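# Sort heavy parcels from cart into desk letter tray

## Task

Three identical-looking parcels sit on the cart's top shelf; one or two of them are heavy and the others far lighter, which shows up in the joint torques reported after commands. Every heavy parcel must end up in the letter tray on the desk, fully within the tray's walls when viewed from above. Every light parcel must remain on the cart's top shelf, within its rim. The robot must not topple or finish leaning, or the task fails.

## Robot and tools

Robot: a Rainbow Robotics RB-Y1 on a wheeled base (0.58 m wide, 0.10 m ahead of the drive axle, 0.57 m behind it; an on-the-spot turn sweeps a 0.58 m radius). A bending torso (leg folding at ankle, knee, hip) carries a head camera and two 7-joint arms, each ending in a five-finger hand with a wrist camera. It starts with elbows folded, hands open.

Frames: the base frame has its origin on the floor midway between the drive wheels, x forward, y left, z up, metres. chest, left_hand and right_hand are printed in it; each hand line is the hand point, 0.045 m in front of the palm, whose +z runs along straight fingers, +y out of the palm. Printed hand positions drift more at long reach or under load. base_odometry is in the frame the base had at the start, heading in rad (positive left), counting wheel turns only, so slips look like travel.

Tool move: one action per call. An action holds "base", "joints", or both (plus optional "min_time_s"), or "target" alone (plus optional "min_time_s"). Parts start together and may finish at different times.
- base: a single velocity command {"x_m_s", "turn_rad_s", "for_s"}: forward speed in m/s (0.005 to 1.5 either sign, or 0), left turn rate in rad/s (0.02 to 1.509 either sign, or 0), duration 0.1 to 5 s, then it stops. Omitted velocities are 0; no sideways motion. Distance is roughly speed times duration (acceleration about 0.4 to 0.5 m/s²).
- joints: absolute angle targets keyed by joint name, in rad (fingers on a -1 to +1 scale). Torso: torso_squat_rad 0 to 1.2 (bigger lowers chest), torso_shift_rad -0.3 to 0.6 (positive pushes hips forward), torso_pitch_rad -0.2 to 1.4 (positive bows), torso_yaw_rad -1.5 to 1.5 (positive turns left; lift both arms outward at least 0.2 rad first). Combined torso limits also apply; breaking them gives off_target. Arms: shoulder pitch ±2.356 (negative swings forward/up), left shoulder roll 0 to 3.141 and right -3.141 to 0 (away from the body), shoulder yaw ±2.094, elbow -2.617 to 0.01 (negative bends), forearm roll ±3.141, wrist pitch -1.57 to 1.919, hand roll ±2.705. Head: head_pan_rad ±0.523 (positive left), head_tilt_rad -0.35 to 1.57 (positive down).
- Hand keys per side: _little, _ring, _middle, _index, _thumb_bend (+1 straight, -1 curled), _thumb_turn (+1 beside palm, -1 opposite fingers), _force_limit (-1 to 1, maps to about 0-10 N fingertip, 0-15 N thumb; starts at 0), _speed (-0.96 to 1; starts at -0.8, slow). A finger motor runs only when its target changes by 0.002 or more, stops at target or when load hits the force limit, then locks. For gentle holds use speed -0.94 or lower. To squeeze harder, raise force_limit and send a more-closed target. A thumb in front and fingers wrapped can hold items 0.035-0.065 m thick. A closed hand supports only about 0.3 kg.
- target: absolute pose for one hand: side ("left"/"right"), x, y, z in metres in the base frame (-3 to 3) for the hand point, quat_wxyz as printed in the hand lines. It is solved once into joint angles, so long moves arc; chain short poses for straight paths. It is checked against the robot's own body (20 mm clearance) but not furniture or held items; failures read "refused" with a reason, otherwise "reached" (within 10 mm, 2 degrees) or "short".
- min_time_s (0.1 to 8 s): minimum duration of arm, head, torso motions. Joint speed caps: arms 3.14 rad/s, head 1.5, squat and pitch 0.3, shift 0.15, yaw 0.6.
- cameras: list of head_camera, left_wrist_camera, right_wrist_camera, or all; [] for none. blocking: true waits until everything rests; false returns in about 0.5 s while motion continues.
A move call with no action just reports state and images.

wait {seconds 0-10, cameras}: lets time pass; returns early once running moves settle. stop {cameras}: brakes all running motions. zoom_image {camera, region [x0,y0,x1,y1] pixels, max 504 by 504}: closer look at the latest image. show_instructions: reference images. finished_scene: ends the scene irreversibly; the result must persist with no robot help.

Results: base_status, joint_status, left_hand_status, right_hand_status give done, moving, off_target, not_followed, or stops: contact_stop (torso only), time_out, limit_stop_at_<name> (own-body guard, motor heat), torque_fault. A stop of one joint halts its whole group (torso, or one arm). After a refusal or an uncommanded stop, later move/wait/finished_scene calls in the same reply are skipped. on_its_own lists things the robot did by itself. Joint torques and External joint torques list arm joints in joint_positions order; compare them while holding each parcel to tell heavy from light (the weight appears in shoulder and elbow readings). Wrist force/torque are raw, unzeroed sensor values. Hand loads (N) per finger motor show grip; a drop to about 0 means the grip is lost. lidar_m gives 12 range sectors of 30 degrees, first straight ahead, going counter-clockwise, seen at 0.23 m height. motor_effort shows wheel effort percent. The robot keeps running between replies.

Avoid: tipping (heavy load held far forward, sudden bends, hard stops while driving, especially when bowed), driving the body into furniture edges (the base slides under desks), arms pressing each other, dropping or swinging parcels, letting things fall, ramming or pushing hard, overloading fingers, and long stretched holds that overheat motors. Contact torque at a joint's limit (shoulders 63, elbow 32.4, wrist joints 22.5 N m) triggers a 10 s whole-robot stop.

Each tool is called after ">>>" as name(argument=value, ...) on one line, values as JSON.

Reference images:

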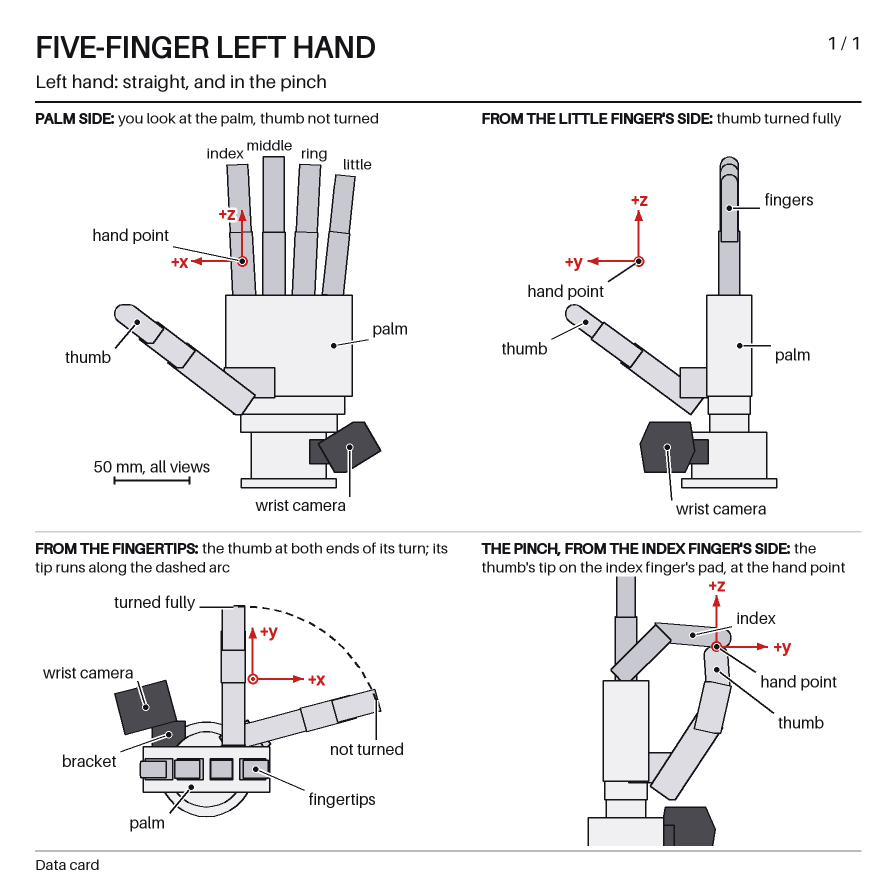

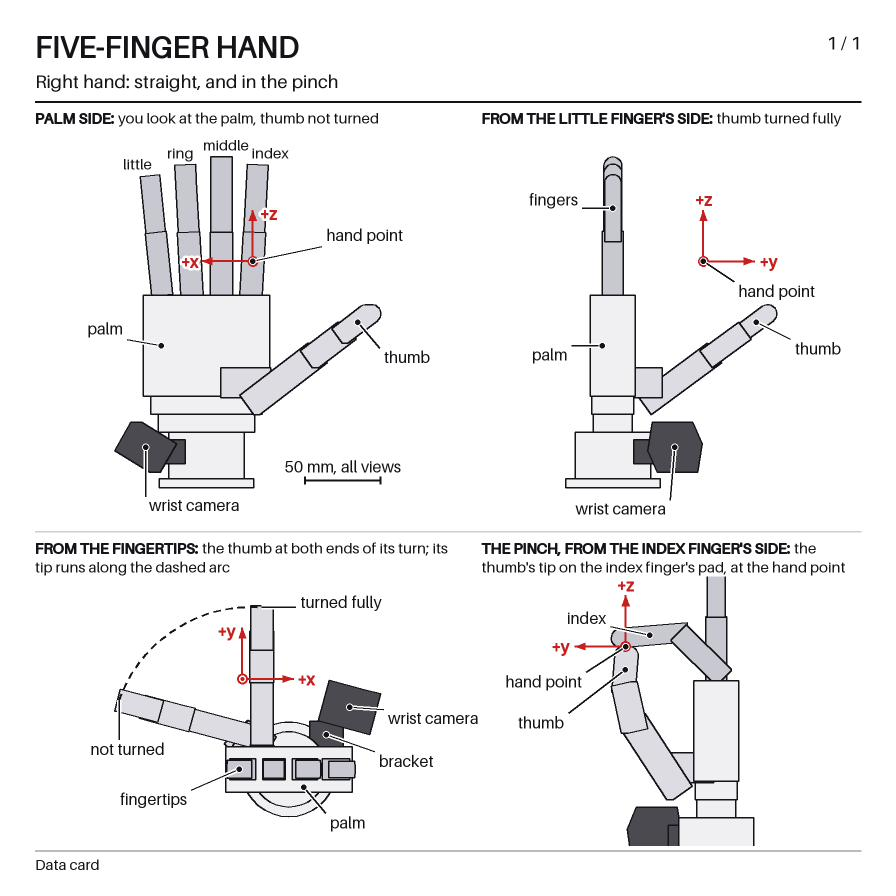

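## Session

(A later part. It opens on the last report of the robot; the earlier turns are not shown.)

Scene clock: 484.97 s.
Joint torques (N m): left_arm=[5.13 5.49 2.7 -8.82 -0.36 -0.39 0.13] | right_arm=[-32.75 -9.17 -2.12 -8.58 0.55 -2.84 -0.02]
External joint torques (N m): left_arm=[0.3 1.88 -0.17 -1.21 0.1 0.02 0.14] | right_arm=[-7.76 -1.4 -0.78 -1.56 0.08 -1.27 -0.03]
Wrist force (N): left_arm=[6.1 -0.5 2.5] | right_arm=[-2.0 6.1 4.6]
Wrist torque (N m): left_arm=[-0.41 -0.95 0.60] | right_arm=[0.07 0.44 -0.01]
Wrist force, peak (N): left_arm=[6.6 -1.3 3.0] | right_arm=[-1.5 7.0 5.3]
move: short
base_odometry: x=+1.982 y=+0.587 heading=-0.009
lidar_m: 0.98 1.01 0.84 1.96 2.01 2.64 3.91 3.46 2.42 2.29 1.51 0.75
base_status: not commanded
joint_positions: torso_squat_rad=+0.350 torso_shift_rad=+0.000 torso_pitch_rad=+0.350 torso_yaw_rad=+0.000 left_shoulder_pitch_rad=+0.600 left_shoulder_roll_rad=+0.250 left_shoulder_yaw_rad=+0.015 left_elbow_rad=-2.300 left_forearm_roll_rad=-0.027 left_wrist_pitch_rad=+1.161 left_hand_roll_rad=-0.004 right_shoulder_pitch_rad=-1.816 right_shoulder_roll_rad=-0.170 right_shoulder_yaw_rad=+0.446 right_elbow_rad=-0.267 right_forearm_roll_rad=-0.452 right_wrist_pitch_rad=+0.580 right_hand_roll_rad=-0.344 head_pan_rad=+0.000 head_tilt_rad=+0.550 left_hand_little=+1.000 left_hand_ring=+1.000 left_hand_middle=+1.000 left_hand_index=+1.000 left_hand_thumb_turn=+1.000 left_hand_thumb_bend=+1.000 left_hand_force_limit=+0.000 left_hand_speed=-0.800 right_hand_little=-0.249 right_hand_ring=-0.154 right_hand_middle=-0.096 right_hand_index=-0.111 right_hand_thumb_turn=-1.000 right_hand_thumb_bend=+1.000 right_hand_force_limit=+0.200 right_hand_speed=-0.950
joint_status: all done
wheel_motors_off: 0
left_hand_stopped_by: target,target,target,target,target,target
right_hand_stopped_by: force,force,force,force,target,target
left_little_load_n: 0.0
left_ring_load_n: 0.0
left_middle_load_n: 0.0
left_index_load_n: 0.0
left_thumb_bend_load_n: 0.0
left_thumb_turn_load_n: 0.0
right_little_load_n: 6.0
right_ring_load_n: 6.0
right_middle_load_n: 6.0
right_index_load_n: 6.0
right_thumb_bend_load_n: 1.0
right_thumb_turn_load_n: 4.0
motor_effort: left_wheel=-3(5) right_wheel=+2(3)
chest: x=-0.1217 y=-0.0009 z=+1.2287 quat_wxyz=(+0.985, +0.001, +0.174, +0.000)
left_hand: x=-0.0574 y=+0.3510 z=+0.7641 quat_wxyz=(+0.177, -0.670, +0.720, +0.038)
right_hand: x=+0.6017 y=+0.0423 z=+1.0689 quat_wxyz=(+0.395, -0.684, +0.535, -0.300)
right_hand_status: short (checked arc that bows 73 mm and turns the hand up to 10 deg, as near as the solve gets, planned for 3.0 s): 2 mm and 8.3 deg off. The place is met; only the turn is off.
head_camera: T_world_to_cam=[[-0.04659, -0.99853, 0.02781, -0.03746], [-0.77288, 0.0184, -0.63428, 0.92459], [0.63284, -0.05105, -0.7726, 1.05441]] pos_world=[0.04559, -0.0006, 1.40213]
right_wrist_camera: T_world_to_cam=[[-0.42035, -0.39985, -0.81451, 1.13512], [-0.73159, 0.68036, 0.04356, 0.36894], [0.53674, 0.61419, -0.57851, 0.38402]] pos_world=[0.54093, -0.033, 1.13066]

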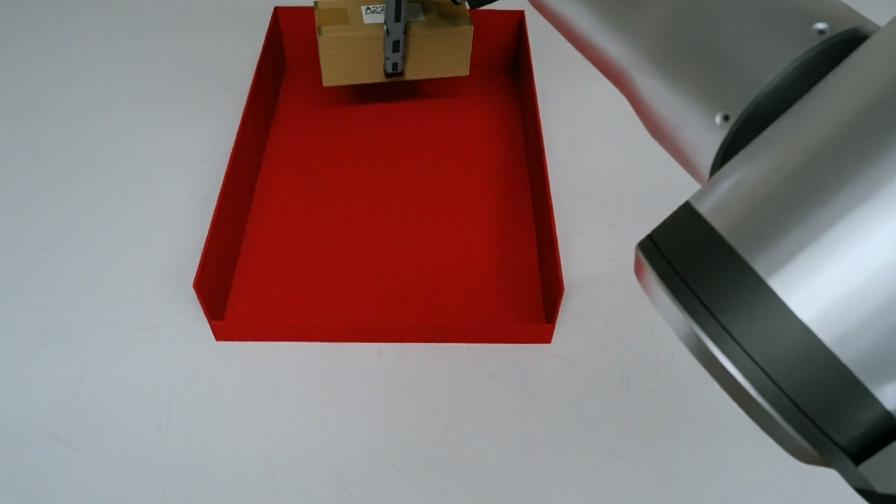

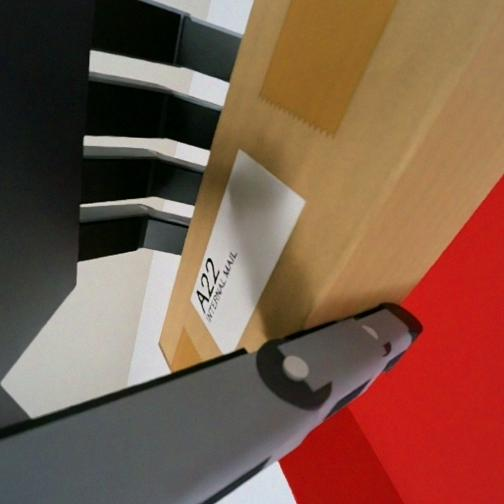

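>>> move(joints={"torso_squat_rad": 0.5}, min_time_s=3)

>>> move(target={"side": "right", "x": 0.585, "y": 0.043, "z": 1.03, "quat_wxyz": [0.3435, -0.7154, 0.5490, -0.2636]}, min_time_s=3, cameras=["head_camera", "right_wrist_camera"])

Scene clock: 492.93 s.
Joint torques (N m): left_arm=[4.98 5.72 2.39 -9 -0.39 -0.35 0.17] | right_arm=[-32.36 -8.93 -2.73 -8.69 0.65 -2.85 -0.02]
External joint torques (N m): left_arm=[0.15 2.11 -0.48 -1.39 0.07 0.06 0.17] | right_arm=[-7.36 -1.16 -1.39 -1.66 0.19 -1.28 -0.03]
Wrist force (N): left_arm=[6.7 -1.3 2.7] | right_arm=[-1.3 6.7 4.7]
Wrist torque (N m): left_arm=[-0.53 -1.05 0.66] | right_arm=[0.13 0.28 0.10]
Wrist force, peak (N): left_arm=[6.7 -1.0 2.9] | right_arm=[-1.7 6.8 5.2]
move: done
base_odometry: x=+1.982 y=+0.587 heading=-0.009
lidar_m: 0.98 1.00 0.84 1.95 2.00 2.64 3.90 3.44 2.42 2.30 1.50 0.76
base_status: not commanded
joint_positions: torso_squat_rad=+0.500 torso_shift_rad=+0.000 torso_pitch_rad=+0.350 torso_yaw_rad=+0.000 left_shoulder_pitch_rad=+0.600 left_shoulder_roll_rad=+0.250 left_shoulder_yaw_rad=+0.015 left_elbow_rad=-2.300 left_forearm_roll_rad=-0.027 left_wrist_pitch_rad=+1.161 left_hand_roll_rad=-0.004 right_shoulder_pitch_rad=-1.816 right_shoulder_roll_rad=-0.170 right_shoulder_yaw_rad=+0.446 right_elbow_rad=-0.267 right_forearm_roll_rad=-0.452 right_wrist_pitch_rad=+0.580 right_hand_roll_rad=-0.344 head_pan_rad=+0.000 head_tilt_rad=+0.550 left_hand_little=+1.000 left_hand_ring=+1.000 left_hand_middle=+1.000 left_hand_index=+1.000 left_hand_thumb_turn=+1.000 left_hand_thumb_bend=+1.000 left_hand_force_limit=+0.000 left_hand_speed=-0.800 right_hand_little=-0.249 right_hand_ring=-0.154 right_hand_middle=-0.096 right_hand_index=-0.111 right_hand_thumb_turn=-1.000 right_hand_thumb_bend=+1.000 right_hand_force_limit=+0.200 right_hand_speed=-0.950
joint_status: all done
wheel_motors_off: 0
left_hand_stopped_by: target,target,target,target,target,target
right_hand_stopped_by: force,force,force,force,target,target
left_little_load_n: 0.0
left_ring_load_n: 0.0
left_middle_load_n: -0.5
left_index_load_n: 0.0
left_thumb_bend_load_n: 0.0
left_thumb_turn_load_n: 0.0
right_little_load_n: 5.5
right_ring_load_n: 6.0
right_middle_load_n: 6.0
right_index_load_n: 6.0
right_thumb_bend_load_n: 0.5
right_thumb_turn_load_n: 4.5
motor_effort: left_wheel=-4(5) right_wheel=+1(2)
chest: x=-0.1218 y=-0.0009 z=+1.1855 quat_wxyz=(+0.985, +0.001, +0.174, +0.000)
left_hand: x=-0.0574 y=+0.3510 z=+0.7209 quat_wxyz=(+0.177, -0.670, +0.720, +0.038)
right_hand: x=+0.6017 y=+0.0423 z=+1.0258 quat_wxyz=(+0.395, -0.684, +0.535, -0.300)
pictures: none

Scene clock: 496.27 s.
Joint torques (N m): left_arm=[5.24 5.17 2.27 -8.78 -0.47 -0.37 0.14] | right_arm=[-32.47 -11.2 -2.19 -8.64 0.09 -2.49 0.22]
External joint torques (N m): left_arm=[0.41 1.56 -0.59 -1.17 -0.01 0.04 0.15] | right_arm=[-7.52 -3.24 -0.89 -1.57 -0.36 -0.99 0.21]
Wrist force (N): left_arm=[6.1 -1.4 3.1] | right_arm=[-2.0 6.1 5.6]
Wrist torque (N m): left_arm=[-0.57 -0.92 0.63] | right_arm=[0.06 0.39 -0.01]
Wrist force, peak (N): left_arm=[6.8 -1.2 2.7] | right_arm=[-1.4 5.9 6.3]
move: short
base_odometry: x=+1.982 y=+0.587 heading=-0.009
lidar_m: 0.98 1.00 0.83 1.94 2.01 2.65 3.91 3.47 2.43 2.29 1.52 0.75
base_status: not commanded
joint_positions: torso_squat_rad=+0.500 torso_shift_rad=+0.000 torso_pitch_rad=+0.350 torso_yaw_rad=+0.000 left_shoulder_pitch_rad=+0.600 left_shoulder_roll_rad=+0.250 left_shoulder_yaw_rad=+0.015 left_elbow_rad=-2.300 left_forearm_roll_rad=-0.027 left_wrist_pitch_rad=+1.161 left_hand_roll_rad=-0.004 right_shoulder_pitch_rad=-1.855 right_shoulder_roll_rad=-0.172 right_shoulder_yaw_rad=+0.423 right_elbow_rad=-0.267 right_forearm_roll_rad=-0.495 right_wrist_pitch_rad=+0.704 right_hand_roll_rad=-0.289 head_pan_rad=+0.000 head_tilt_rad=+0.550 left_hand_little=+1.000 left_hand_ring=+1.000 left_hand_middle=+1.000 left_hand_index=+1.000 left_hand_thumb_turn=+1.000 left_hand_thumb_bend=+1.000 left_hand_force_limit=+0.000 left_hand_speed=-0.800 right_hand_little=-0.249 right_hand_ring=-0.154 right_hand_middle=-0.096 right_hand_index=-0.111 right_hand_thumb_turn=-1.000 right_hand_thumb_bend=+1.000 right_hand_force_limit=+0.200 right_hand_speed=-0.950
joint_status: all done
wheel_motors_off: 0
left_hand_stopped_by: target,target,target,target,target,target
right_hand_stopped_by: force,force,force,force,target,target
left_little_load_n: 0.0
left_ring_load_n: 0.0
left_middle_load_n: 0.0
left_index_load_n: 0.0
left_thumb_bend_load_n: 0.0
left_thumb_turn_load_n: 0.0
right_little_load_n: 5.5
right_ring_load_n: 6.0
right_middle_load_n: 6.5
right_index_load_n: 6.5
right_thumb_bend_load_n: 1.0
right_thumb_turn_load_n: 4.0
motor_effort: left_wheel=-5(5) right_wheel=+2(3)
chest: x=-0.1218 y=-0.0009 z=+1.1855 quat_wxyz=(+0.985, +0.001, +0.174, +0.000)
left_hand: x=-0.0574 y=+0.3510 z=+0.7209 quat_wxyz=(+0.177, -0.670, +0.720, +0.038)
right_hand: x=+0.5838 y=+0.0427 z=+1.0287 quat_wxyz=(+0.364, -0.704, +0.544, -0.277)
right_hand_status: short (checked arc that bows 3 mm and turns the hand up to 5 deg, as near as the solve gets, planned for 3.0 s): 2 mm and 3.2 deg off. The place is met; only the turn is off.
head_camera: T_world_to_cam=[[-0.0466, -0.99853, 0.0278, -0.03626], [-0.77279, 0.0184, -0.63439, 0.89726], [0.63294, -0.05105, -0.77251, 1.02097]] pos_world=[0.04549, -0.0006, 1.35893]
right_wrist_camera: T_world_to_cam=[[-0.48343, -0.42614, -0.76466, 1.08166], [-0.73162, 0.67631, 0.08565, 0.31418], [0.48065, 0.60084, -0.63872, 0.46532]] pos_world=[0.52912, -0.03114, 1.09739]

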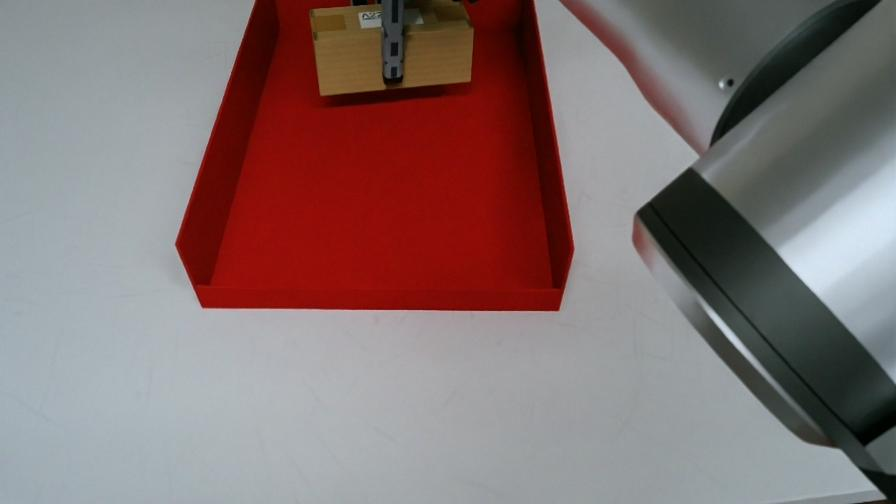

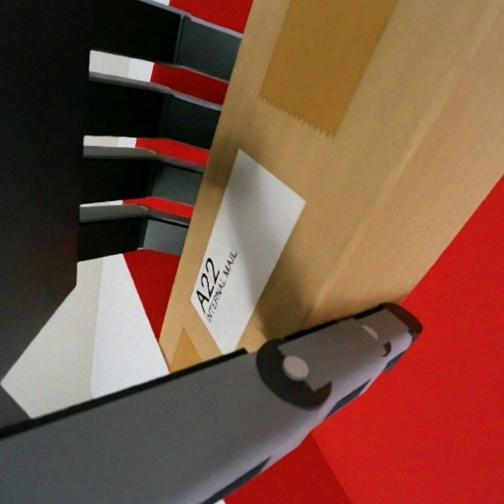

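>>> move(joints={"torso_squat_rad": 0.57}, min_time_s=2)

>>> move(target={"side": "right", "x": 0.57, "y": 0.043, "z": 1.005, "quat_wxyz": [0.3435, -0.7154, 0.5490, -0.2636]}, min_time_s=2, cameras=["head_camera", "right_wrist_camera"])

Scene clock: 504.43 s.
Joint torques (N m): left_arm=[5.31 5.47 2.24 -8.85 -0.57 -0.32 0.18] | right_arm=[-32.77 -11.2 -1.89 -8.78 0.51 -2.19 -0.04]
External joint torques (N m): left_arm=[0.49 1.86 -0.63 -1.24 -0.1 0.09 0.18] | right_arm=[-7.82 -3.24 -0.59 -1.71 0.06 -0.69 -0.05]
Wrist force (N): left_arm=[6.1 -1.0 2.7] | right_arm=[-1.6 5.7 5.8]
Wrist torque (N m): left_arm=[-0.50 -0.94 0.62] | right_arm=[0.00 0.33 0.02]
Wrist force, peak (N): left_arm=[6.7 -1.3 3.0] | right_arm=[-2.2 6.5 5.9]
move: done
base_odometry: x=+1.982 y=+0.587 heading=-0.009
lidar_m: 0.98 1.01 0.84 1.95 2.00 2.64 3.91 3.47 2.41 2.28 1.51 0.76
base_status: not commanded
joint_positions: torso_squat_rad=+0.570 torso_shift_rad=+0.000 torso_pitch_rad=+0.350 torso_yaw_rad=+0.000 left_shoulder_pitch_rad=+0.600 left_shoulder_roll_rad=+0.250 left_shoulder_yaw_rad=+0.015 left_elbow_rad=-2.300 left_forearm_roll_rad=-0.027 left_wrist_pitch_rad=+1.161 left_hand_roll_rad=-0.004 right_shoulder_pitch_rad=-1.855 right_shoulder_roll_rad=-0.172 right_shoulder_yaw_rad=+0.423 right_elbow_rad=-0.267 right_forearm_roll_rad=-0.495 right_wrist_pitch_rad=+0.704 right_hand_roll_rad=-0.289 head_pan_rad=+0.000 head_tilt_rad=+0.550 left_hand_little=+1.000 left_hand_ring=+1.000 left_hand_middle=+1.000 left_hand_index=+1.000 left_hand_thumb_turn=+1.000 left_hand_thumb_bend=+1.000 left_hand_force_limit=+0.000 left_hand_speed=-0.800 right_hand_little=-0.249 right_hand_ring=-0.154 right_hand_middle=-0.096 right_hand_index=-0.111 right_hand_thumb_turn=-1.000 right_hand_thumb_bend=+1.000 right_hand_force_limit=+0.200 right_hand_speed=-0.950
joint_status: all done
wheel_motors_off: 0
left_hand_stopped_by: target,target,target,target,target,target
right_hand_stopped_by: force,force,force,force,target,target
left_little_load_n: 0.0
left_ring_load_n: 0.0
left_middle_load_n: 0.0
left_index_load_n: 0.0
left_thumb_bend_load_n: 0.0
left_thumb_turn_load_n: 0.0
right_little_load_n: 6.0
right_ring_load_n: 6.0
right_middle_load_n: 6.0
right_index_load_n: 6.0
right_thumb_bend_load_n: 1.0
right_thumb_turn_load_n: 4.0
motor_effort: left_wheel=-4(5) right_wheel=+1(3)
chest: x=-0.1218 y=-0.0009 z=+1.1605 quat_wxyz=(+0.985, +0.001, +0.174, +0.000)
left_hand: x=-0.0574 y=+0.3511 z=+0.6959 quat_wxyz=(+0.177, -0.670, +0.720, +0.038)
right_hand: x=+0.5838 y=+0.0427 z=+1.0037 quat_wxyz=(+0.364, -0.704, +0.544, -0.277)
pictures: none

Scene clock: 506.77 s.
Joint torques (N m): left_arm=[5.51 6.08 2.4 -9 -0.38 -0.38 0.06] | right_arm=[-32.36 -11.34 -2.58 -10.45 0.31 -1.76 0.21]
External joint torques (N m): left_arm=[0.68 2.47 -0.46 -1.39 0.08 0.03 0.07] | right_arm=[-7.49 -3.32 -1.24 -3.4 -0.15 -0.32 0.2]
Wrist force (N): left_arm=[6.3 -1.3 2.8] | right_arm=[-1.8 5.4 6.3]
Wrist torque (N m): left_arm=[-0.57 -0.98 0.63] | right_arm=[-0.04 0.34 0.03]
Wrist force, peak (N): left_arm=[6.6 -1.3 2.8] | right_arm=[-1.6 6.3 6.1]
move: done
base_odometry: x=+1.982 y=+0.587 heading=-0.009
lidar_m: 0.97 1.01 0.84 1.94 2.01 2.65 3.91 3.46 2.44 2.29 1.53 0.75
base_status: not commanded
joint_positions: torso_squat_rad=+0.570 torso_shift_rad=+0.000 torso_pitch_rad=+0.350 torso_yaw_rad=+0.000 left_shoulder_pitch_rad=+0.600 left_shoulder_roll_rad=+0.250 left_shoulder_yaw_rad=+0.015 left_elbow_rad=-2.300 left_forearm_roll_rad=-0.027 left_wrist_pitch_rad=+1.161 left_hand_roll_rad=-0.004 right_shoulder_pitch_rad=-1.873 right_shoulder_roll_rad=-0.172 right_shoulder_yaw_rad=+0.416 right_elbow_rad=-0.278 right_forearm_roll_rad=-0.512 right_wrist_pitch_rad=+0.790 right_hand_roll_rad=-0.273 head_pan_rad=+0.000 head_tilt_rad=+0.550 left_hand_little=+1.000 left_hand_ring=+1.000 left_hand_middle=+1.000 left_hand_index=+1.000 left_hand_thumb_turn=+1.000 left_hand_thumb_bend=+1.000 left_hand_force_limit=+0.000 left_hand_speed=-0.800 right_hand_little=-0.249 right_hand_ring=-0.154 right_hand_middle=-0.096 right_hand_index=-0.111 right_hand_thumb_turn=-1.000 right_hand_thumb_bend=+1.000 right_hand_force_limit=+0.200 right_hand_speed=-0.950
joint_status: all done
wheel_motors_off: 0
left_hand_stopped_by: target,target,target,target,target,target
right_hand_stopped_by: force,force,force,force,target,target
left_little_load_n: 0.0
left_ring_load_n: 0.0
left_middle_load_n: 0.0
left_index_load_n: 0.0
left_thumb_bend_load_n: 0.0
left_thumb_turn_load_n: 0.0
right_little_load_n: 6.0
right_ring_load_n: 6.0
right_middle_load_n: 6.0
right_index_load_n: 6.0
right_thumb_bend_load_n: 1.0
right_thumb_turn_load_n: 4.0
motor_effort: left_wheel=-4(5) right_wheel=+2(2)
chest: x=-0.1218 y=-0.0009 z=+1.1605 quat_wxyz=(+0.985, +0.001, +0.174, +0.000)
left_hand: x=-0.0574 y=+0.3511 z=+0.6959 quat_wxyz=(+0.177, -0.670, +0.720, +0.038)
right_hand: x=+0.5698 y=+0.0429 z=+1.0035 quat_wxyz=(+0.341, -0.716, +0.550, -0.262)
right_hand_status: reached (checked arc that bows 2 mm and turns the hand up to 3 deg, planned for 2.0 s): 2 mm and 0.4 deg off.
head_camera: T_world_to_cam=[[-0.0466, -0.99853, 0.0278, -0.03556], [-0.77279, 0.0184, -0.63439, 0.8814], [0.63294, -0.05105, -0.77251, 1.00166]] pos_world=[0.04549, -0.0006, 1.33393]
right_wrist_camera: T_world_to_cam=[[-0.52478, -0.44387, -0.72635, 1.04156], [-0.72851, 0.67556, 0.11352, 0.27625], [0.4403, 0.58873, -0.67789, 0.51872]] pos_world=[0.51945, -0.02969, 1.07681]

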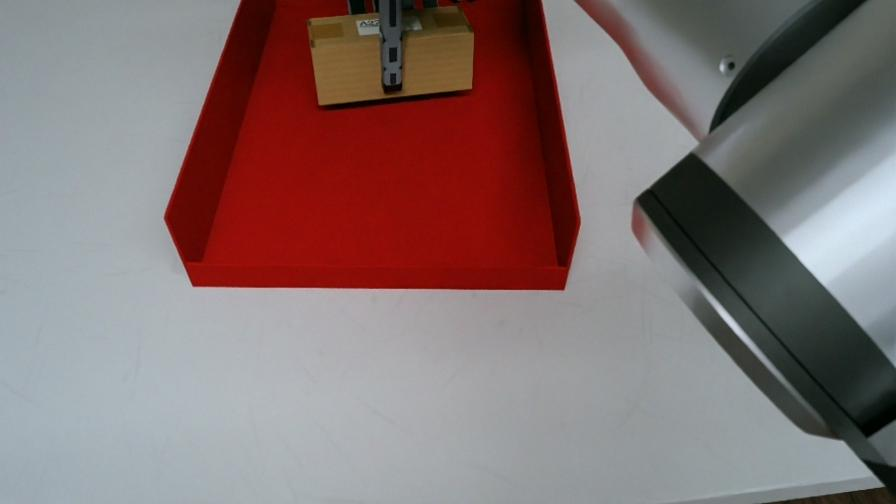

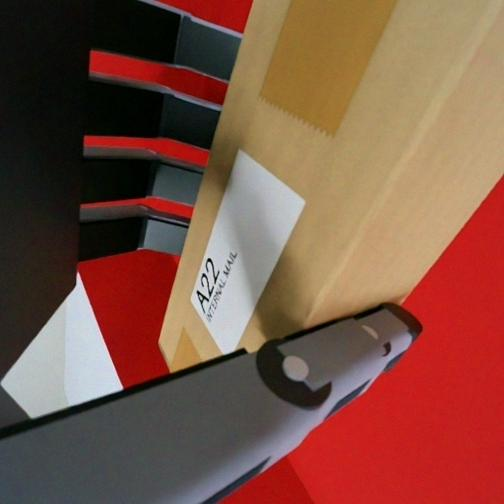

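>>> move(target={"side": "right", "x": 0.57, "y": 0.043, "z": 0.996, "quat_wxyz": [0.3435, -0.7154, 0.5490, -0.2636]}, min_time_s=1.5, cameras=["head_camera"])

>>> zoom_image(camera="head_camera", region=[280, 0, 520, 140])

Scene clock: 510.67 s.
Joint torques (N m): left_arm=[5 5.37 2.29 -8.99 -0.49 -0.34 0.13] | right_arm=[-28.93 -8.4 0.26 -10.45 0.71 -2.78 -0.24]
External joint torques (N m): left_arm=[0.17 1.76 -0.57 -1.37 -0.02 0.08 0.14] | right_arm=[-4.07 -0.5 1.66 -3.4 0.25 -1.34 -0.25]
Wrist force (N): left_arm=[6.1 -1.0 2.9] | right_arm=[-1.4 5.9 5.7]
Wrist torque (N m): left_arm=[-0.51 -0.94 0.62] | right_arm=[0.11 0.27 -0.04]
Wrist force, peak (N): left_arm=[6.7 -1.7 3.1] | right_arm=[-2.1 5.8 6.9]
move: done
base_odometry: x=+1.982 y=+0.587 heading=-0.009
lidar_m: 0.97 0.99 0.83 1.96 2.01 2.64 3.90 3.46 2.45 2.30 1.53 0.74
base_status: not commanded
joint_positions: torso_squat_rad=+0.570 torso_shift_rad=+0.000 torso_pitch_rad=+0.350 torso_yaw_rad=+0.000 left_shoulder_pitch_rad=+0.600 left_shoulder_roll_rad=+0.250 left_shoulder_yaw_rad=+0.015 left_elbow_rad=-2.300 left_forearm_roll_rad=-0.027 left_wrist_pitch_rad=+1.161 left_hand_roll_rad=-0.004 right_shoulder_pitch_rad=-1.853 right_shoulder_roll_rad=-0.170 right_shoulder_yaw_rad=+0.421 right_elbow_rad=-0.289 right_forearm_roll_rad=-0.505 right_wrist_pitch_rad=+0.779 right_hand_roll_rad=-0.281 head_pan_rad=+0.000 head_tilt_rad=+0.550 left_hand_little=+1.000 left_hand_ring=+1.000 left_hand_middle=+1.000 left_hand_index=+1.000 left_hand_thumb_turn=+1.000 left_hand_thumb_bend=+1.000 left_hand_force_limit=+0.000 left_hand_speed=-0.800 right_hand_little=-0.249 right_hand_ring=-0.154 right_hand_middle=-0.096 right_hand_index=-0.111 right_hand_thumb_turn=-1.000 right_hand_thumb_bend=+1.000 right_hand_force_limit=+0.200 right_hand_speed=-0.950
joint_status: all done
wheel_motors_off: 0
left_hand_stopped_by: target,target,target,target,target,target
right_hand_stopped_by: force,force,force,force,target,target
left_little_load_n: 0.0
left_ring_load_n: 0.0
left_middle_load_n: 0.0
left_index_load_n: 0.0
left_thumb_bend_load_n: 0.0
left_thumb_turn_load_n: 0.0
right_little_load_n: 6.0
right_ring_load_n: 6.0
right_middle_load_n: 6.5
right_index_load_n: 6.0
right_thumb_bend_load_n: 1.0
right_thumb_turn_load_n: 4.0
motor_effort: left_wheel=-3(6) right_wheel=+2(2)
chest: x=-0.1218 y=-0.0009 z=+1.1605 quat_wxyz=(+0.985, +0.001, +0.174, +0.000)
left_hand: x=-0.0575 y=+0.3511 z=+0.6959 quat_wxyz=(+0.177, -0.670, +0.720, +0.038)
right_hand: x=+0.5698 y=+0.0427 z=+0.9955 quat_wxyz=(+0.342, -0.716, +0.550, -0.262)
right_hand_status: reached (checked arc that bows 0 mm and turns the hand up to 0 deg, planned for 1.5 s): 1 mm and 0.3 deg off.
head_camera: T_world_to_cam=[[-0.0466, -0.99853, 0.0278, -0.03556], [-0.77279, 0.0184, -0.63439, 0.8814], [0.63294, -0.05105, -0.77251, 1.00166]] pos_world=[0.04549, -0.0006, 1.33393]

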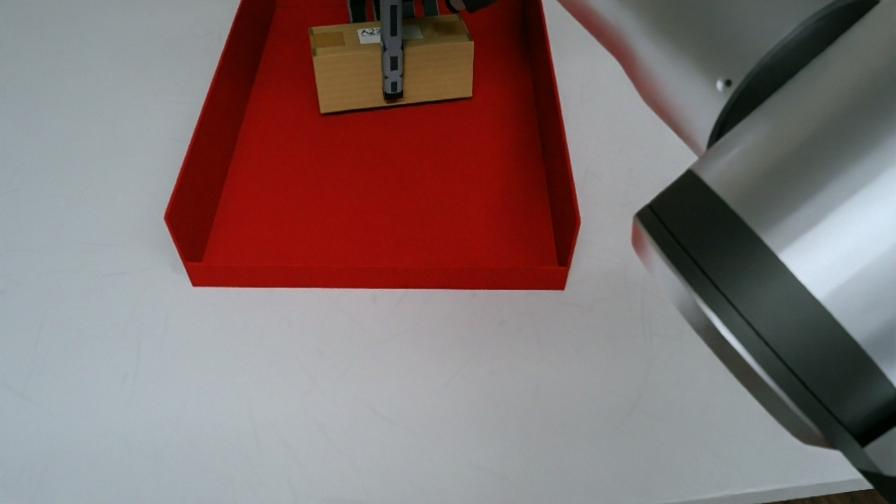

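Scaled by 2.100.

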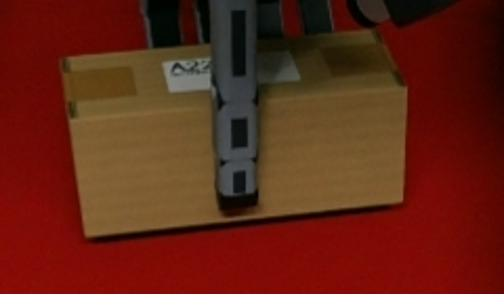

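>>> move(target={"side": "right", "x": 0.57, "y": 0.043, "z": 0.991, "quat_wxyz": [0.3435, -0.7154, 0.5490, -0.2636]}, min_time_s=1.5, cameras=["head_camera"])

>>> zoom_image(camera="head_camera", region=[280, 0, 520, 140])

Scene clock: 514.30 s.
Joint torques (N m): left_arm=[5.05 5.6 2.16 -8.83 -0.37 -0.35 0.15] | right_arm=[-25.7 -7.15 -0.18 -9.49 0.47 -2.37 -0.31]
External joint torques (N m): left_arm=[0.23 1.98 -0.7 -1.22 0.09 0.07 0.15] | right_arm=[-0.85 0.68 1.28 -2.45 0 -0.93 -0.31]
Wrist force (N): left_arm=[6.4 -1.0 2.6] | right_arm=[-2.0 3.1 3.4]
Wrist torque (N m): left_arm=[-0.48 -0.98 0.65] | right_arm=[-0.05 0.56 -0.18]
Wrist force, peak (N): left_arm=[6.5 -1.4 3.1] | right_arm=[-1.6 6.1 6.3]
move: done
base_odometry: x=+1.982 y=+0.587 heading=-0.009
lidar_m: 0.98 1.02 0.83 1.94 2.01 2.66 3.92 3.47 2.43 2.29 1.51 0.76
base_status: not commanded
joint_positions: torso_squat_rad=+0.570 torso_shift_rad=+0.000 torso_pitch_rad=+0.350 torso_yaw_rad=+0.000 left_shoulder_pitch_rad=+0.600 left_shoulder_roll_rad=+0.250 left_shoulder_yaw_rad=+0.015 left_elbow_rad=-2.300 left_forearm_roll_rad=-0.027 left_wrist_pitch_rad=+1.161 left_hand_roll_rad=-0.004 right_shoulder_pitch_rad=-1.840 right_shoulder_roll_rad=-0.169 right_shoulder_yaw_rad=+0.425 right_elbow_rad=-0.298 right_forearm_roll_rad=-0.499 right_wrist_pitch_rad=+0.772 right_hand_roll_rad=-0.288 head_pan_rad=+0.000 head_tilt_rad=+0.550 left_hand_little=+1.000 left_hand_ring=+1.000 left_hand_middle=+1.000 left_hand_index=+1.000 left_hand_thumb_turn=+1.000 left_hand_thumb_bend=+1.000 left_hand_force_limit=+0.000 left_hand_speed=-0.800 right_hand_little=-0.249 right_hand_ring=-0.154 right_hand_middle=-0.096 right_hand_index=-0.111 right_hand_thumb_turn=-1.000 right_hand_thumb_bend=+1.000 right_hand_force_limit=+0.200 right_hand_speed=-0.950
joint_status: all done
wheel_motors_off: 0
left_hand_stopped_by: target,target,target,target,target,target
right_hand_stopped_by: force,force,force,force,target,target
left_little_load_n: 0.0
left_ring_load_n: 0.0
left_middle_load_n: 0.0
left_index_load_n: 0.0
left_thumb_bend_load_n: 0.0
left_thumb_turn_load_n: 0.0
right_little_load_n: 4.5
right_ring_load_n: 5.0
right_middle_load_n: 6.0
right_index_load_n: 6.5
right_thumb_bend_load_n: 1.0
right_thumb_turn_load_n: 5.0
motor_effort: left_wheel=-3(4) right_wheel=+1(2)
chest: x=-0.1218 y=-0.0009 z=+1.1605 quat_wxyz=(+0.985, +0.001, +0.174, +0.000)
left_hand: x=-0.0575 y=+0.3511 z=+0.6959 quat_wxyz=(+0.177, -0.670, +0.720, +0.038)
right_hand: x=+0.5701 y=+0.0428 z=+0.9910 quat_wxyz=(+0.342, -0.716, +0.549, -0.263)
right_hand_status: reached (checked arc that bows 0 mm and turns the hand up to 0 deg, planned for 1.5 s): 0 mm and 0.1 deg off.
head_camera: T_world_to_cam=[[-0.0466, -0.99853, 0.0278, -0.03556], [-0.77275, 0.0184, -0.63445, 0.88148], [0.633, -0.05104, -0.77246, 1.00159]] pos_world=[0.04549, -0.0006, 1.33393]

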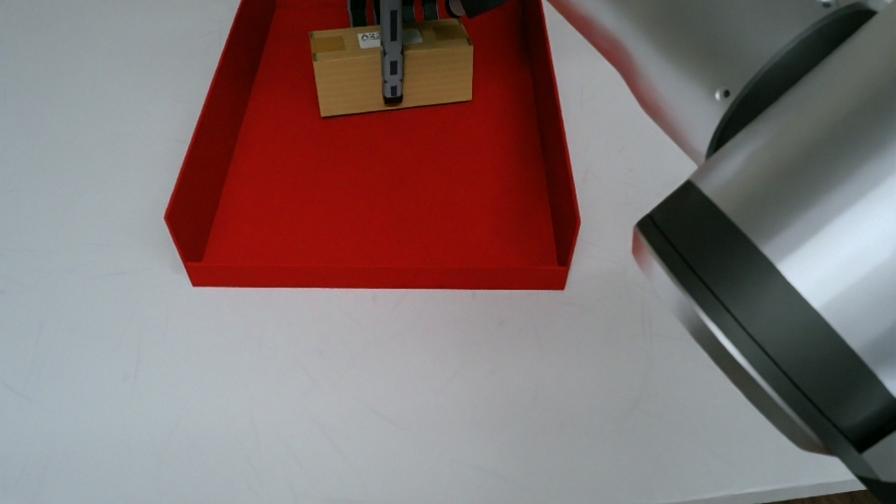

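Scaled by 2.100.

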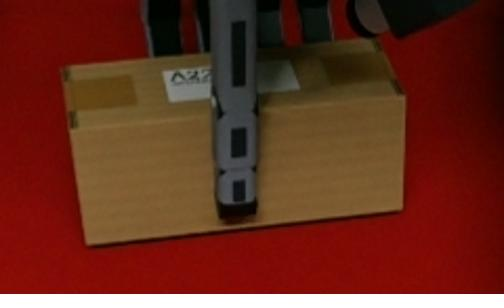

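>>> move(target={"side": "right", "x": 0.57, "y": 0.043, "z": 0.9895, "quat_wxyz": [0.3435, -0.7154, 0.5490, -0.2636]}, min_time_s=1)

>>> move(joints={"right_hand_speed": -0.93, "right_hand_index": 0.4, "right_hand_middle": 0.4, "right_hand_ring": 0.4, "right_hand_little": 0.4}, cameras=["head_camera", "right_wrist_camera"])

Scene clock: 518.67 s.
Joint torques (N m): left_arm=[4.94 5.61 2.08 -8.88 -0.49 -0.51 0.18] | right_arm=[-22.47 -8.13 -0.2 -7.89 0.15 -1.78 -0.4]
External joint torques (N m): left_arm=[0.11 2 -0.79 -1.27 -0.03 -0.1 0.19] | right_arm=[2.37 -0.34 1.3 -0.85 -0.33 -0.34 -0.41]
Wrist force (N): left_arm=[6.5 -1.2 2.9] | right_arm=[-1.2 -1.0 -1.8]
Wrist torque (N m): left_arm=[-0.53 -1.00 0.65] | right_arm=[-0.07 0.64 -0.34]
Wrist force, peak (N): left_arm=[6.7 -1.3 3.0] | right_arm=[-1.6 4.2 3.3]
move: done
base_odometry: x=+1.982 y=+0.587 heading=-0.009
lidar_m: 0.98 1.00 0.84 1.96 2.02 2.63 3.90 3.45 2.44 2.30 1.50 0.76
base_status: not commanded
joint_positions: torso_squat_rad=+0.570 torso_shift_rad=+0.000 torso_pitch_rad=+0.350 torso_yaw_rad=+0.000 left_shoulder_pitch_rad=+0.600 left_shoulder_roll_rad=+0.250 left_shoulder_yaw_rad=+0.015 left_elbow_rad=-2.300 left_forearm_roll_rad=-0.027 left_wrist_pitch_rad=+1.161 left_hand_roll_rad=-0.004 right_shoulder_pitch_rad=-1.834 right_shoulder_roll_rad=-0.170 right_shoulder_yaw_rad=+0.427 right_elbow_rad=-0.307 right_forearm_roll_rad=-0.496 right_wrist_pitch_rad=+0.771 right_hand_roll_rad=-0.293 head_pan_rad=+0.000 head_tilt_rad=+0.550 left_hand_little=+1.000 left_hand_ring=+1.000 left_hand_middle=+1.000 left_hand_index=+1.000 left_hand_thumb_turn=+1.000 left_hand_thumb_bend=+1.000 left_hand_force_limit=+0.000 left_hand_speed=-0.800 right_hand_little=-0.249 right_hand_ring=-0.154 right_hand_middle=-0.096 right_hand_index=-0.111 right_hand_thumb_turn=-1.000 right_hand_thumb_bend=+1.000 right_hand_force_limit=+0.200 right_hand_speed=-0.950
joint_status: all done
wheel_motors_off: 0
left_hand_stopped_by: target,target,target,target,target,target
right_hand_stopped_by: force,force,force,force,target,target
left_little_load_n: 0.0
left_ring_load_n: 0.0
left_middle_load_n: 0.0
left_index_load_n: 0.0
left_thumb_bend_load_n: 0.0
left_thumb_turn_load_n: 0.0
right_little_load_n: 4.0
right_ring_load_n: 5.0
right_middle_load_n: 5.5
right_index_load_n: 6.5
right_thumb_bend_load_n: 1.0
right_thumb_turn_load_n: 5.0
motor_effort: left_wheel=-4(5) right_wheel=+1(3)
chest: x=-0.1218 y=-0.0009 z=+1.1605 quat_wxyz=(+0.985, +0.001, +0.174, +0.000)
left_hand: x=-0.0575 y=+0.3511 z=+0.6959 quat_wxyz=(+0.177, -0.670, +0.720, +0.038)
right_hand: x=+0.5702 y=+0.0433 z=+0.9902 quat_wxyz=(+0.343, -0.715, +0.549, -0.263)
right_hand_status: reached (checked arc that bows 0 mm and turns the hand up to 0 deg, planned for 1.0 s): 1 mm and 0.0 deg off.
pictures: none

Scene clock: 522.43 s.
Joint torques (N m): left_arm=[5.25 5.56 2.15 -8.77 -0.35 -0.31 0.14] | right_arm=[-26.51 -8.7 0.4 -7.57 0.22 -1.78 -0.28]
External joint torques (N m): left_arm=[0.42 1.95 -0.71 -1.16 0.11 0.11 0.14] | right_arm=[-1.66 -0.91 1.91 -0.52 -0.26 -0.33 -0.29]
Wrist force (N): left_arm=[6.2 -1.4 3.0] | right_arm=[-2.2 3.0 3.2]
Wrist torque (N m): left_arm=[-0.56 -0.98 0.64] | right_arm=[-0.10 0.44 -0.13]
Wrist force, peak (N): left_arm=[6.6 -1.1 3.0] | right_arm=[-1.7 4.1 3.3]
move: done
base_odometry: x=+1.982 y=+0.587 heading=-0.009
lidar_m: 0.98 1.00 0.83 1.96 2.00 2.66 3.90 3.47 2.44 2.28 1.51 0.75
base_status: not commanded
joint_positions: torso_squat_rad=+0.570 torso_shift_rad=+0.000 torso_pitch_rad=+0.350 torso_yaw_rad=+0.000 left_shoulder_pitch_rad=+0.600 left_shoulder_roll_rad=+0.250 left_shoulder_yaw_rad=+0.015 left_elbow_rad=-2.300 left_forearm_roll_rad=-0.027 left_wrist_pitch_rad=+1.161 left_hand_roll_rad=-0.004 right_shoulder_pitch_rad=-1.833 right_shoulder_roll_rad=-0.170 right_shoulder_yaw_rad=+0.427 right_elbow_rad=-0.307 right_forearm_roll_rad=-0.496 right_wrist_pitch_rad=+0.771 right_hand_roll_rad=-0.293 head_pan_rad=+0.000 head_tilt_rad=+0.550 left_hand_little=+1.000 left_hand_ring=+1.000 left_hand_middle=+1.000 left_hand_index=+1.000 left_hand_thumb_turn=+1.000 left_hand_thumb_bend=+1.000 left_hand_force_limit=+0.000 left_hand_speed=-0.800 right_hand_little=+0.400 right_hand_ring=+0.400 right_hand_middle=+0.400 right_hand_index=+0.400 right_hand_thumb_turn=-1.000 right_hand_thumb_bend=+1.000 right_hand_force_limit=+0.200 right_hand_speed=-0.930
joint_status: all done
wheel_motors_off: 0
left_hand_stopped_by: target,target,target,target,target,target
right_hand_stopped_by: target,target,target,target,target,target
left_little_load_n: 0.0
left_ring_load_n: 0.0
left_middle_load_n: 0.0
left_index_load_n: 0.0
left_thumb_bend_load_n: 0.0
left_thumb_turn_load_n: 0.0
right_little_load_n: 0.0
right_ring_load_n: 0.0
right_middle_load_n: 0.0
right_index_load_n: 0.0
right_thumb_bend_load_n: 0.0
right_thumb_turn_load_n: 0.5
motor_effort: left_wheel=-4(5) right_wheel=+2(3)
chest: x=-0.1219 y=-0.0009 z=+1.1605 quat_wxyz=(+0.985, +0.001, +0.174, +0.000)
left_hand: x=-0.0575 y=+0.3511 z=+0.6959 quat_wxyz=(+0.177, -0.670, +0.720, +0.038)
right_hand: x=+0.5700 y=+0.0431 z=+0.9896 quat_wxyz=(+0.343, -0.715, +0.549, -0.263)
head_camera: T_world_to_cam=[[-0.0466, -0.99853, 0.02779, -0.03555], [-0.77266, 0.0184, -0.63456, 0.88154], [0.63311, -0.05104, -0.77238, 1.00153]] pos_world=[0.04539, -0.0006, 1.33393]
right_wrist_camera: T_world_to_cam=[[-0.52119, -0.44255, -0.72974, 1.03298], [-0.7292, 0.67518, 0.11134, 0.28046], [0.44343, 0.59016, -0.6746, 0.5039]] pos_world=[0.51944, -0.02959, 1.06251]

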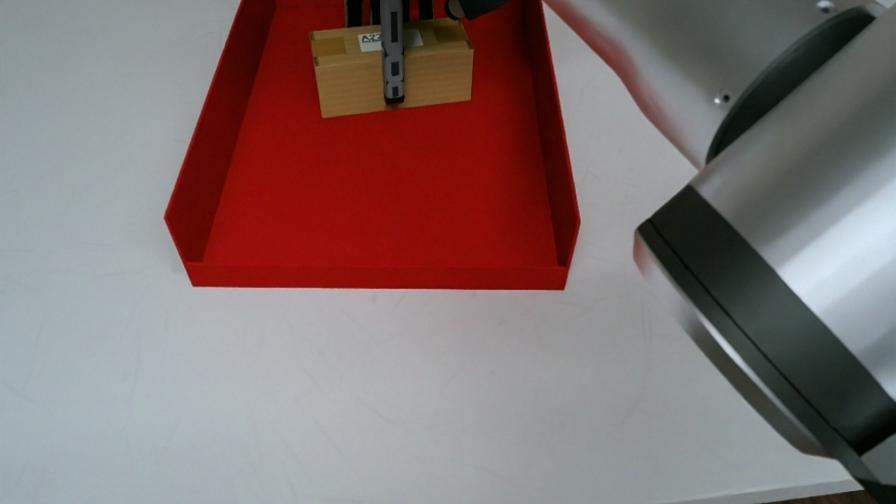

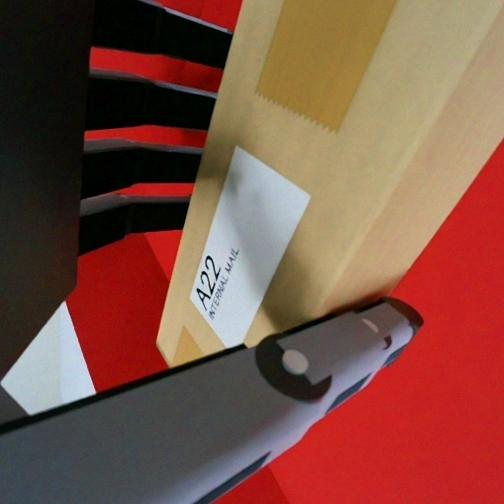

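>>> move(target={"side": "right", "x": 0.563, "y": 0.041, "z": 0.993, "quat_wxyz": [0.3435, -0.7154, 0.5490, -0.2636]}, min_time_s=1)

>>> move(target={"side": "right", "x": 0.555, "y": 0.039, "z": 1.09, "quat_wxyz": [0.3435, -0.7154, 0.5490, -0.2636]}, min_time_s=2.5)

>>> move(target={"side": "right", "x": 0.30, "y": -0.16, "z": 1.10, "quat_wxyz": [0.3435, -0.7154, 0.5490, -0.2636]}, min_time_s=3, cameras=["head_camera"])

Scene clock: 526.57 s.
Joint torques (N m): left_arm=[5.2 5.75 2.18 -8.86 -0.55 -0.5 0.13] | right_arm=[-26.49 -9.26 -1.83 -8.94 0.63 -1.64 -0.01]
External joint torques (N m): left_arm=[0.37 2.13 -0.68 -1.25 -0.08 -0.08 0.14] | right_arm=[-1.75 -1.88 0.81 -1.95 0.07 -0.24 -0.01]
Wrist force (N): left_arm=[6.0 -1.2 2.8] | right_arm=[-1.4 1.7 2.9]
Wrist torque (N m): left_arm=[-0.54 -0.91 0.62] | right_arm=[-0.21 0.33 -0.12]
Wrist force, peak (N): left_arm=[6.6 -1.2 3.4] | right_arm=[-2.0 3.9 3.3]
move: done
base_odometry: x=+1.982 y=+0.587 heading=-0.009
lidar_m: 0.98 1.01 0.82 1.96 1.99 2.64 3.90 3.47 2.43 2.29 1.52 0.75
base_status: not commanded
joint_positions: torso_squat_rad=+0.570 torso_shift_rad=+0.000 torso_pitch_rad=+0.350 torso_yaw_rad=+0.000 left_shoulder_pitch_rad=+0.600 left_shoulder_roll_rad=+0.250 left_shoulder_yaw_rad=+0.015 left_elbow_rad=-2.300 left_forearm_roll_rad=-0.027 left_wrist_pitch_rad=+1.161 left_hand_roll_rad=-0.004 right_shoulder_pitch_rad=-1.757 right_shoulder_roll_rad=-0.213 right_shoulder_yaw_rad=+0.446 right_elbow_rad=-0.503 right_forearm_roll_rad=-0.469 right_wrist_pitch_rad=+0.884 right_hand_roll_rad=-0.350 head_pan_rad=+0.000 head_tilt_rad=+0.550 left_hand_little=+1.000 left_hand_ring=+1.000 left_hand_middle=+1.000 left_hand_index=+1.000 left_hand_thumb_turn=+1.000 left_hand_thumb_bend=+1.000 left_hand_force_limit=+0.000 left_hand_speed=-0.800 right_hand_little=+0.400 right_hand_ring=+0.400 right_hand_middle=+0.400 right_hand_index=+0.400 right_hand_thumb_turn=-1.000 right_hand_thumb_bend=+1.000 right_hand_force_limit=+0.200 right_hand_speed=-0.930
joint_status: all done
wheel_motors_off: 0
left_hand_stopped_by: target,target,target,target,target,target
right_hand_stopped_by: target,target,target,target,target,target
left_little_load_n: 0.0
left_ring_load_n: 0.0
left_middle_load_n: 0.0
left_index_load_n: 0.0
left_thumb_bend_load_n: 0.0
left_thumb_turn_load_n: 0.0
right_little_load_n: 0.0
right_ring_load_n: -0.5
right_middle_load_n: 0.0
right_index_load_n: -0.5
right_thumb_bend_load_n: -0.5
right_thumb_turn_load_n: 0.0
motor_effort: left_wheel=-5(5) right_wheel=+1(2)
chest: x=-0.1219 y=-0.0009 z=+1.1605 quat_wxyz=(+0.985, +0.001, +0.174, +0.000)
left_hand: x=-0.0575 y=+0.3511 z=+0.6959 quat_wxyz=(+0.177, -0.670, +0.720, +0.038)
right_hand: x=+0.5627 y=+0.0412 z=+0.9927 quat_wxyz=(+0.338, -0.718, +0.550, -0.259)
right_hand_status: reached (checked arc that bows 9 mm and turns the hand up to 1 deg, planned for 1.0 s): 0 mm and 0.9 deg off.
pictures: none

Scene clock: 529.40 s.
Joint torques (N m): left_arm=[5.02 5.45 2.62 -8.72 -0.37 -0.45 0.2] | right_arm=[-30.31 -10.52 -4.48 -8.76 0.39 -1.38 0.35]
External joint torques (N m): left_arm=[0.19 1.83 -0.25 -1.1 0.1 -0.03 0.21] | right_arm=[-5.67 -2.48 -1.23 -2.11 -0.22 0.03 0.35]
Wrist force (N): left_arm=[6.5 -1.1 2.7] | right_arm=[-1.6 3.1 3.4]
Wrist torque (N m): left_arm=[-0.55 -1.00 0.64] | right_arm=[-0.01 0.36 0.00]
Wrist force, peak (N): left_arm=[6.7 -1.0 3.0] | right_arm=[-2.0 2.6 4.5]
move: done
base_odometry: x=+1.982 y=+0.587 heading=-0.009
lidar_m: 0.98 1.02 0.84 1.96 2.00 2.65 3.91 3.47 2.43 2.28 1.52 0.75
base_status: not commanded
joint_positions: torso_squat_rad=+0.570 torso_shift_rad=+0.000 torso_pitch_rad=+0.350 torso_yaw_rad=+0.000 left_shoulder_pitch_rad=+0.600 left_shoulder_roll_rad=+0.250 left_shoulder_yaw_rad=+0.015 left_elbow_rad=-2.300 left_forearm_roll_rad=-0.027 left_wrist_pitch_rad=+1.161 left_hand_roll_rad=-0.004 right_shoulder_pitch_rad=-1.877 right_shoulder_roll_rad=-0.287 right_shoulder_yaw_rad=+0.410 right_elbow_rad=-0.622 right_forearm_roll_rad=-0.510 right_wrist_pitch_rad=+1.102 right_hand_roll_rad=-0.346 head_pan_rad=+0.000 head_tilt_rad=+0.550 left_hand_little=+1.000 left_hand_ring=+1.000 left_hand_middle=+1.000 left_hand_index=+1.000 left_hand_thumb_turn=+1.000 left_hand_thumb_bend=+1.000 left_hand_force_limit=+0.000 left_hand_speed=-0.800 right_hand_little=+0.400 right_hand_ring=+0.400 right_hand_middle=+0.400 right_hand_index=+0.400 right_hand_thumb_turn=-1.000 right_hand_thumb_bend=+1.000 right_hand_force_limit=+0.200 right_hand_speed=-0.930
joint_status: all done
wheel_motors_off: 0
left_hand_stopped_by: target,target,target,target,target,target
right_hand_stopped_by: target,target,target,target,target,target
left_little_load_n: 0.0
left_ring_load_n: 0.0
left_middle_load_n: 0.0
left_index_load_n: 0.0
left_thumb_bend_load_n: 0.0
left_thumb_turn_load_n: 0.0
right_little_load_n: 0.0
right_ring_load_n: 0.0
right_middle_load_n: 0.0
right_index_load_n: 0.0
right_thumb_bend_load_n: 0.0
right_thumb_turn_load_n: 0.0
motor_effort: left_wheel=-4(5) right_wheel=+1(3)
chest: x=-0.1219 y=-0.0009 z=+1.1605 quat_wxyz=(+0.985, +0.001, +0.174, +0.000)
left_hand: x=-0.0575 y=+0.3511 z=+0.6959 quat_wxyz=(+0.177, -0.670, +0.720, +0.038)
right_hand: x=+0.5549 y=+0.0389 z=+1.0890 quat_wxyz=(+0.341, -0.716, +0.549, -0.262)
right_hand_status: reached (checked arc that bows 4 mm and turns the hand up to 1 deg, planned for 2.5 s): 1 mm and 0.4 deg off.
pictures: none

Scene clock: 532.73 s.
Joint torques (N m): left_arm=[5.06 5.7 2.29 -8.92 -0.51 -0.47 0.16] | right_arm=[-12.15 -11.33 -8.91 -0.87 1.25 -1.18 0.06]
External joint torques (N m): left_arm=[0.23 2.09 -0.57 -1.31 -0.05 -0.06 0.17] | right_arm=[0 -1.81 -1.8 -0.8 0.08 -0.14 0.05]
Wrist force (N): left_arm=[6.6 -1.1 3.2] | right_arm=[-1.6 2.8 3.2]
Wrist torque (N m): left_arm=[-0.55 -1.01 0.65] | right_arm=[-0.06 0.31 -0.06]
Wrist force, peak (N): left_arm=[7.0 -1.0 3.1] | right_arm=[-0.4 2.0 4.7]
move: done
base_odometry: x=+1.982 y=+0.587 heading=-0.009
lidar_m: 0.99 1.02 0.84 1.96 2.00 2.64 3.91 3.46 2.43 2.29 1.51 0.75
base_status: not commanded
joint_positions: torso_squat_rad=+0.570 torso_shift_rad=+0.000 torso_pitch_rad=+0.350 torso_yaw_rad=+0.000 left_shoulder_pitch_rad=+0.600 left_shoulder_roll_rad=+0.250 left_shoulder_yaw_rad=+0.015 left_elbow_rad=-2.300 left_forearm_roll_rad=-0.027 left_wrist_pitch_rad=+1.161 left_hand_roll_rad=-0.004 right_shoulder_pitch_rad=-0.997 right_shoulder_roll_rad=-1.103 right_shoulder_yaw_rad=+0.020 right_elbow_rad=-2.423 right_forearm_roll_rad=-0.999 right_wrist_pitch_rad=+1.706 right_hand_roll_rad=-0.818 head_pan_rad=+0.000 head_tilt_rad=+0.550 left_hand_little=+1.000 left_hand_ring=+1.000 left_hand_middle=+1.000 left_hand_index=+1.000 left_hand_thumb_turn=+1.000 left_hand_thumb_bend=+1.000 left_hand_force_limit=+0.000 left_hand_speed=-0.800 right_hand_little=+0.400 right_hand_ring=+0.400 right_hand_middle=+0.400 right_hand_index=+0.400 right_hand_thumb_turn=-1.000 right_hand_thumb_bend=+1.000 right_hand_force_limit=+0.200 right_hand_speed=-0.930
joint_status: all done
wheel_motors_off: 0
left_hand_stopped_by: target,target,target,target,target,target
right_hand_stopped_by: target,target,target,target,target,target
left_little_load_n: 0.0
left_ring_load_n: 0.0
left_middle_load_n: 0.0
left_index_load_n: 0.0
left_thumb_bend_load_n: 0.0
left_thumb_turn_load_n: 0.0
right_little_load_n: 0.0
right_ring_load_n: 0.0
right_middle_load_n: 0.0
right_index_load_n: 0.0
right_thumb_bend_load_n: 0.0
right_thumb_turn_load_n: 0.0
motor_effort: left_wheel=-4(5) right_wheel=+2(2)
chest: x=-0.1218 y=-0.0009 z=+1.1605 quat_wxyz=(+0.985, +0.001, +0.174, +0.000)
left_hand: x=-0.0575 y=+0.3511 z=+0.6959 quat_wxyz=(+0.177, -0.670, +0.720, +0.038)
right_hand: x=+0.2999 y=-0.1600 z=+1.1001 quat_wxyz=(+0.342, -0.715, +0.549, -0.264)
right_hand_status: reached (checked arc that bows 71 mm and turns the hand up to 18 deg, planned for 3.0 s): 0 mm and 0.1 deg off.
head_camera: T_world_to_cam=[[-0.04653, -0.99853, 0.02786, -0.03565], [-0.77271, 0.0183, -0.6345, 0.88146], [0.63306, -0.05105, -0.77242, 1.0016]] pos_world=[0.04539, -0.0006, 1.33393]

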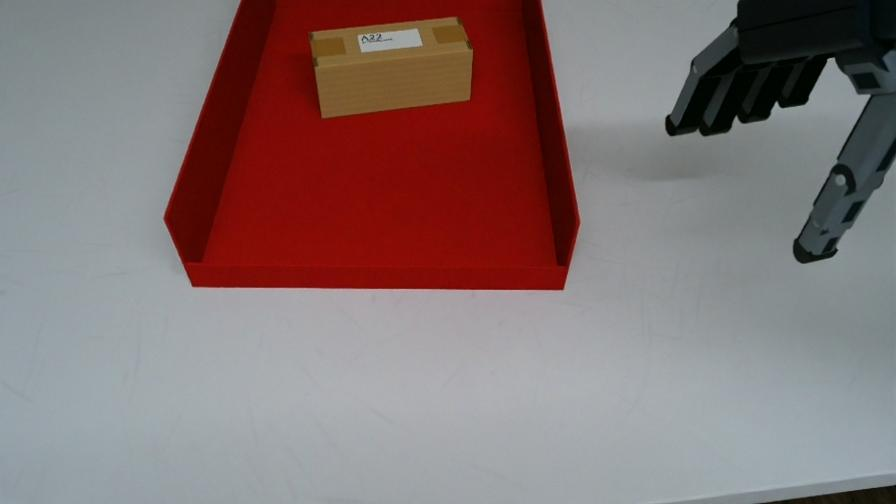

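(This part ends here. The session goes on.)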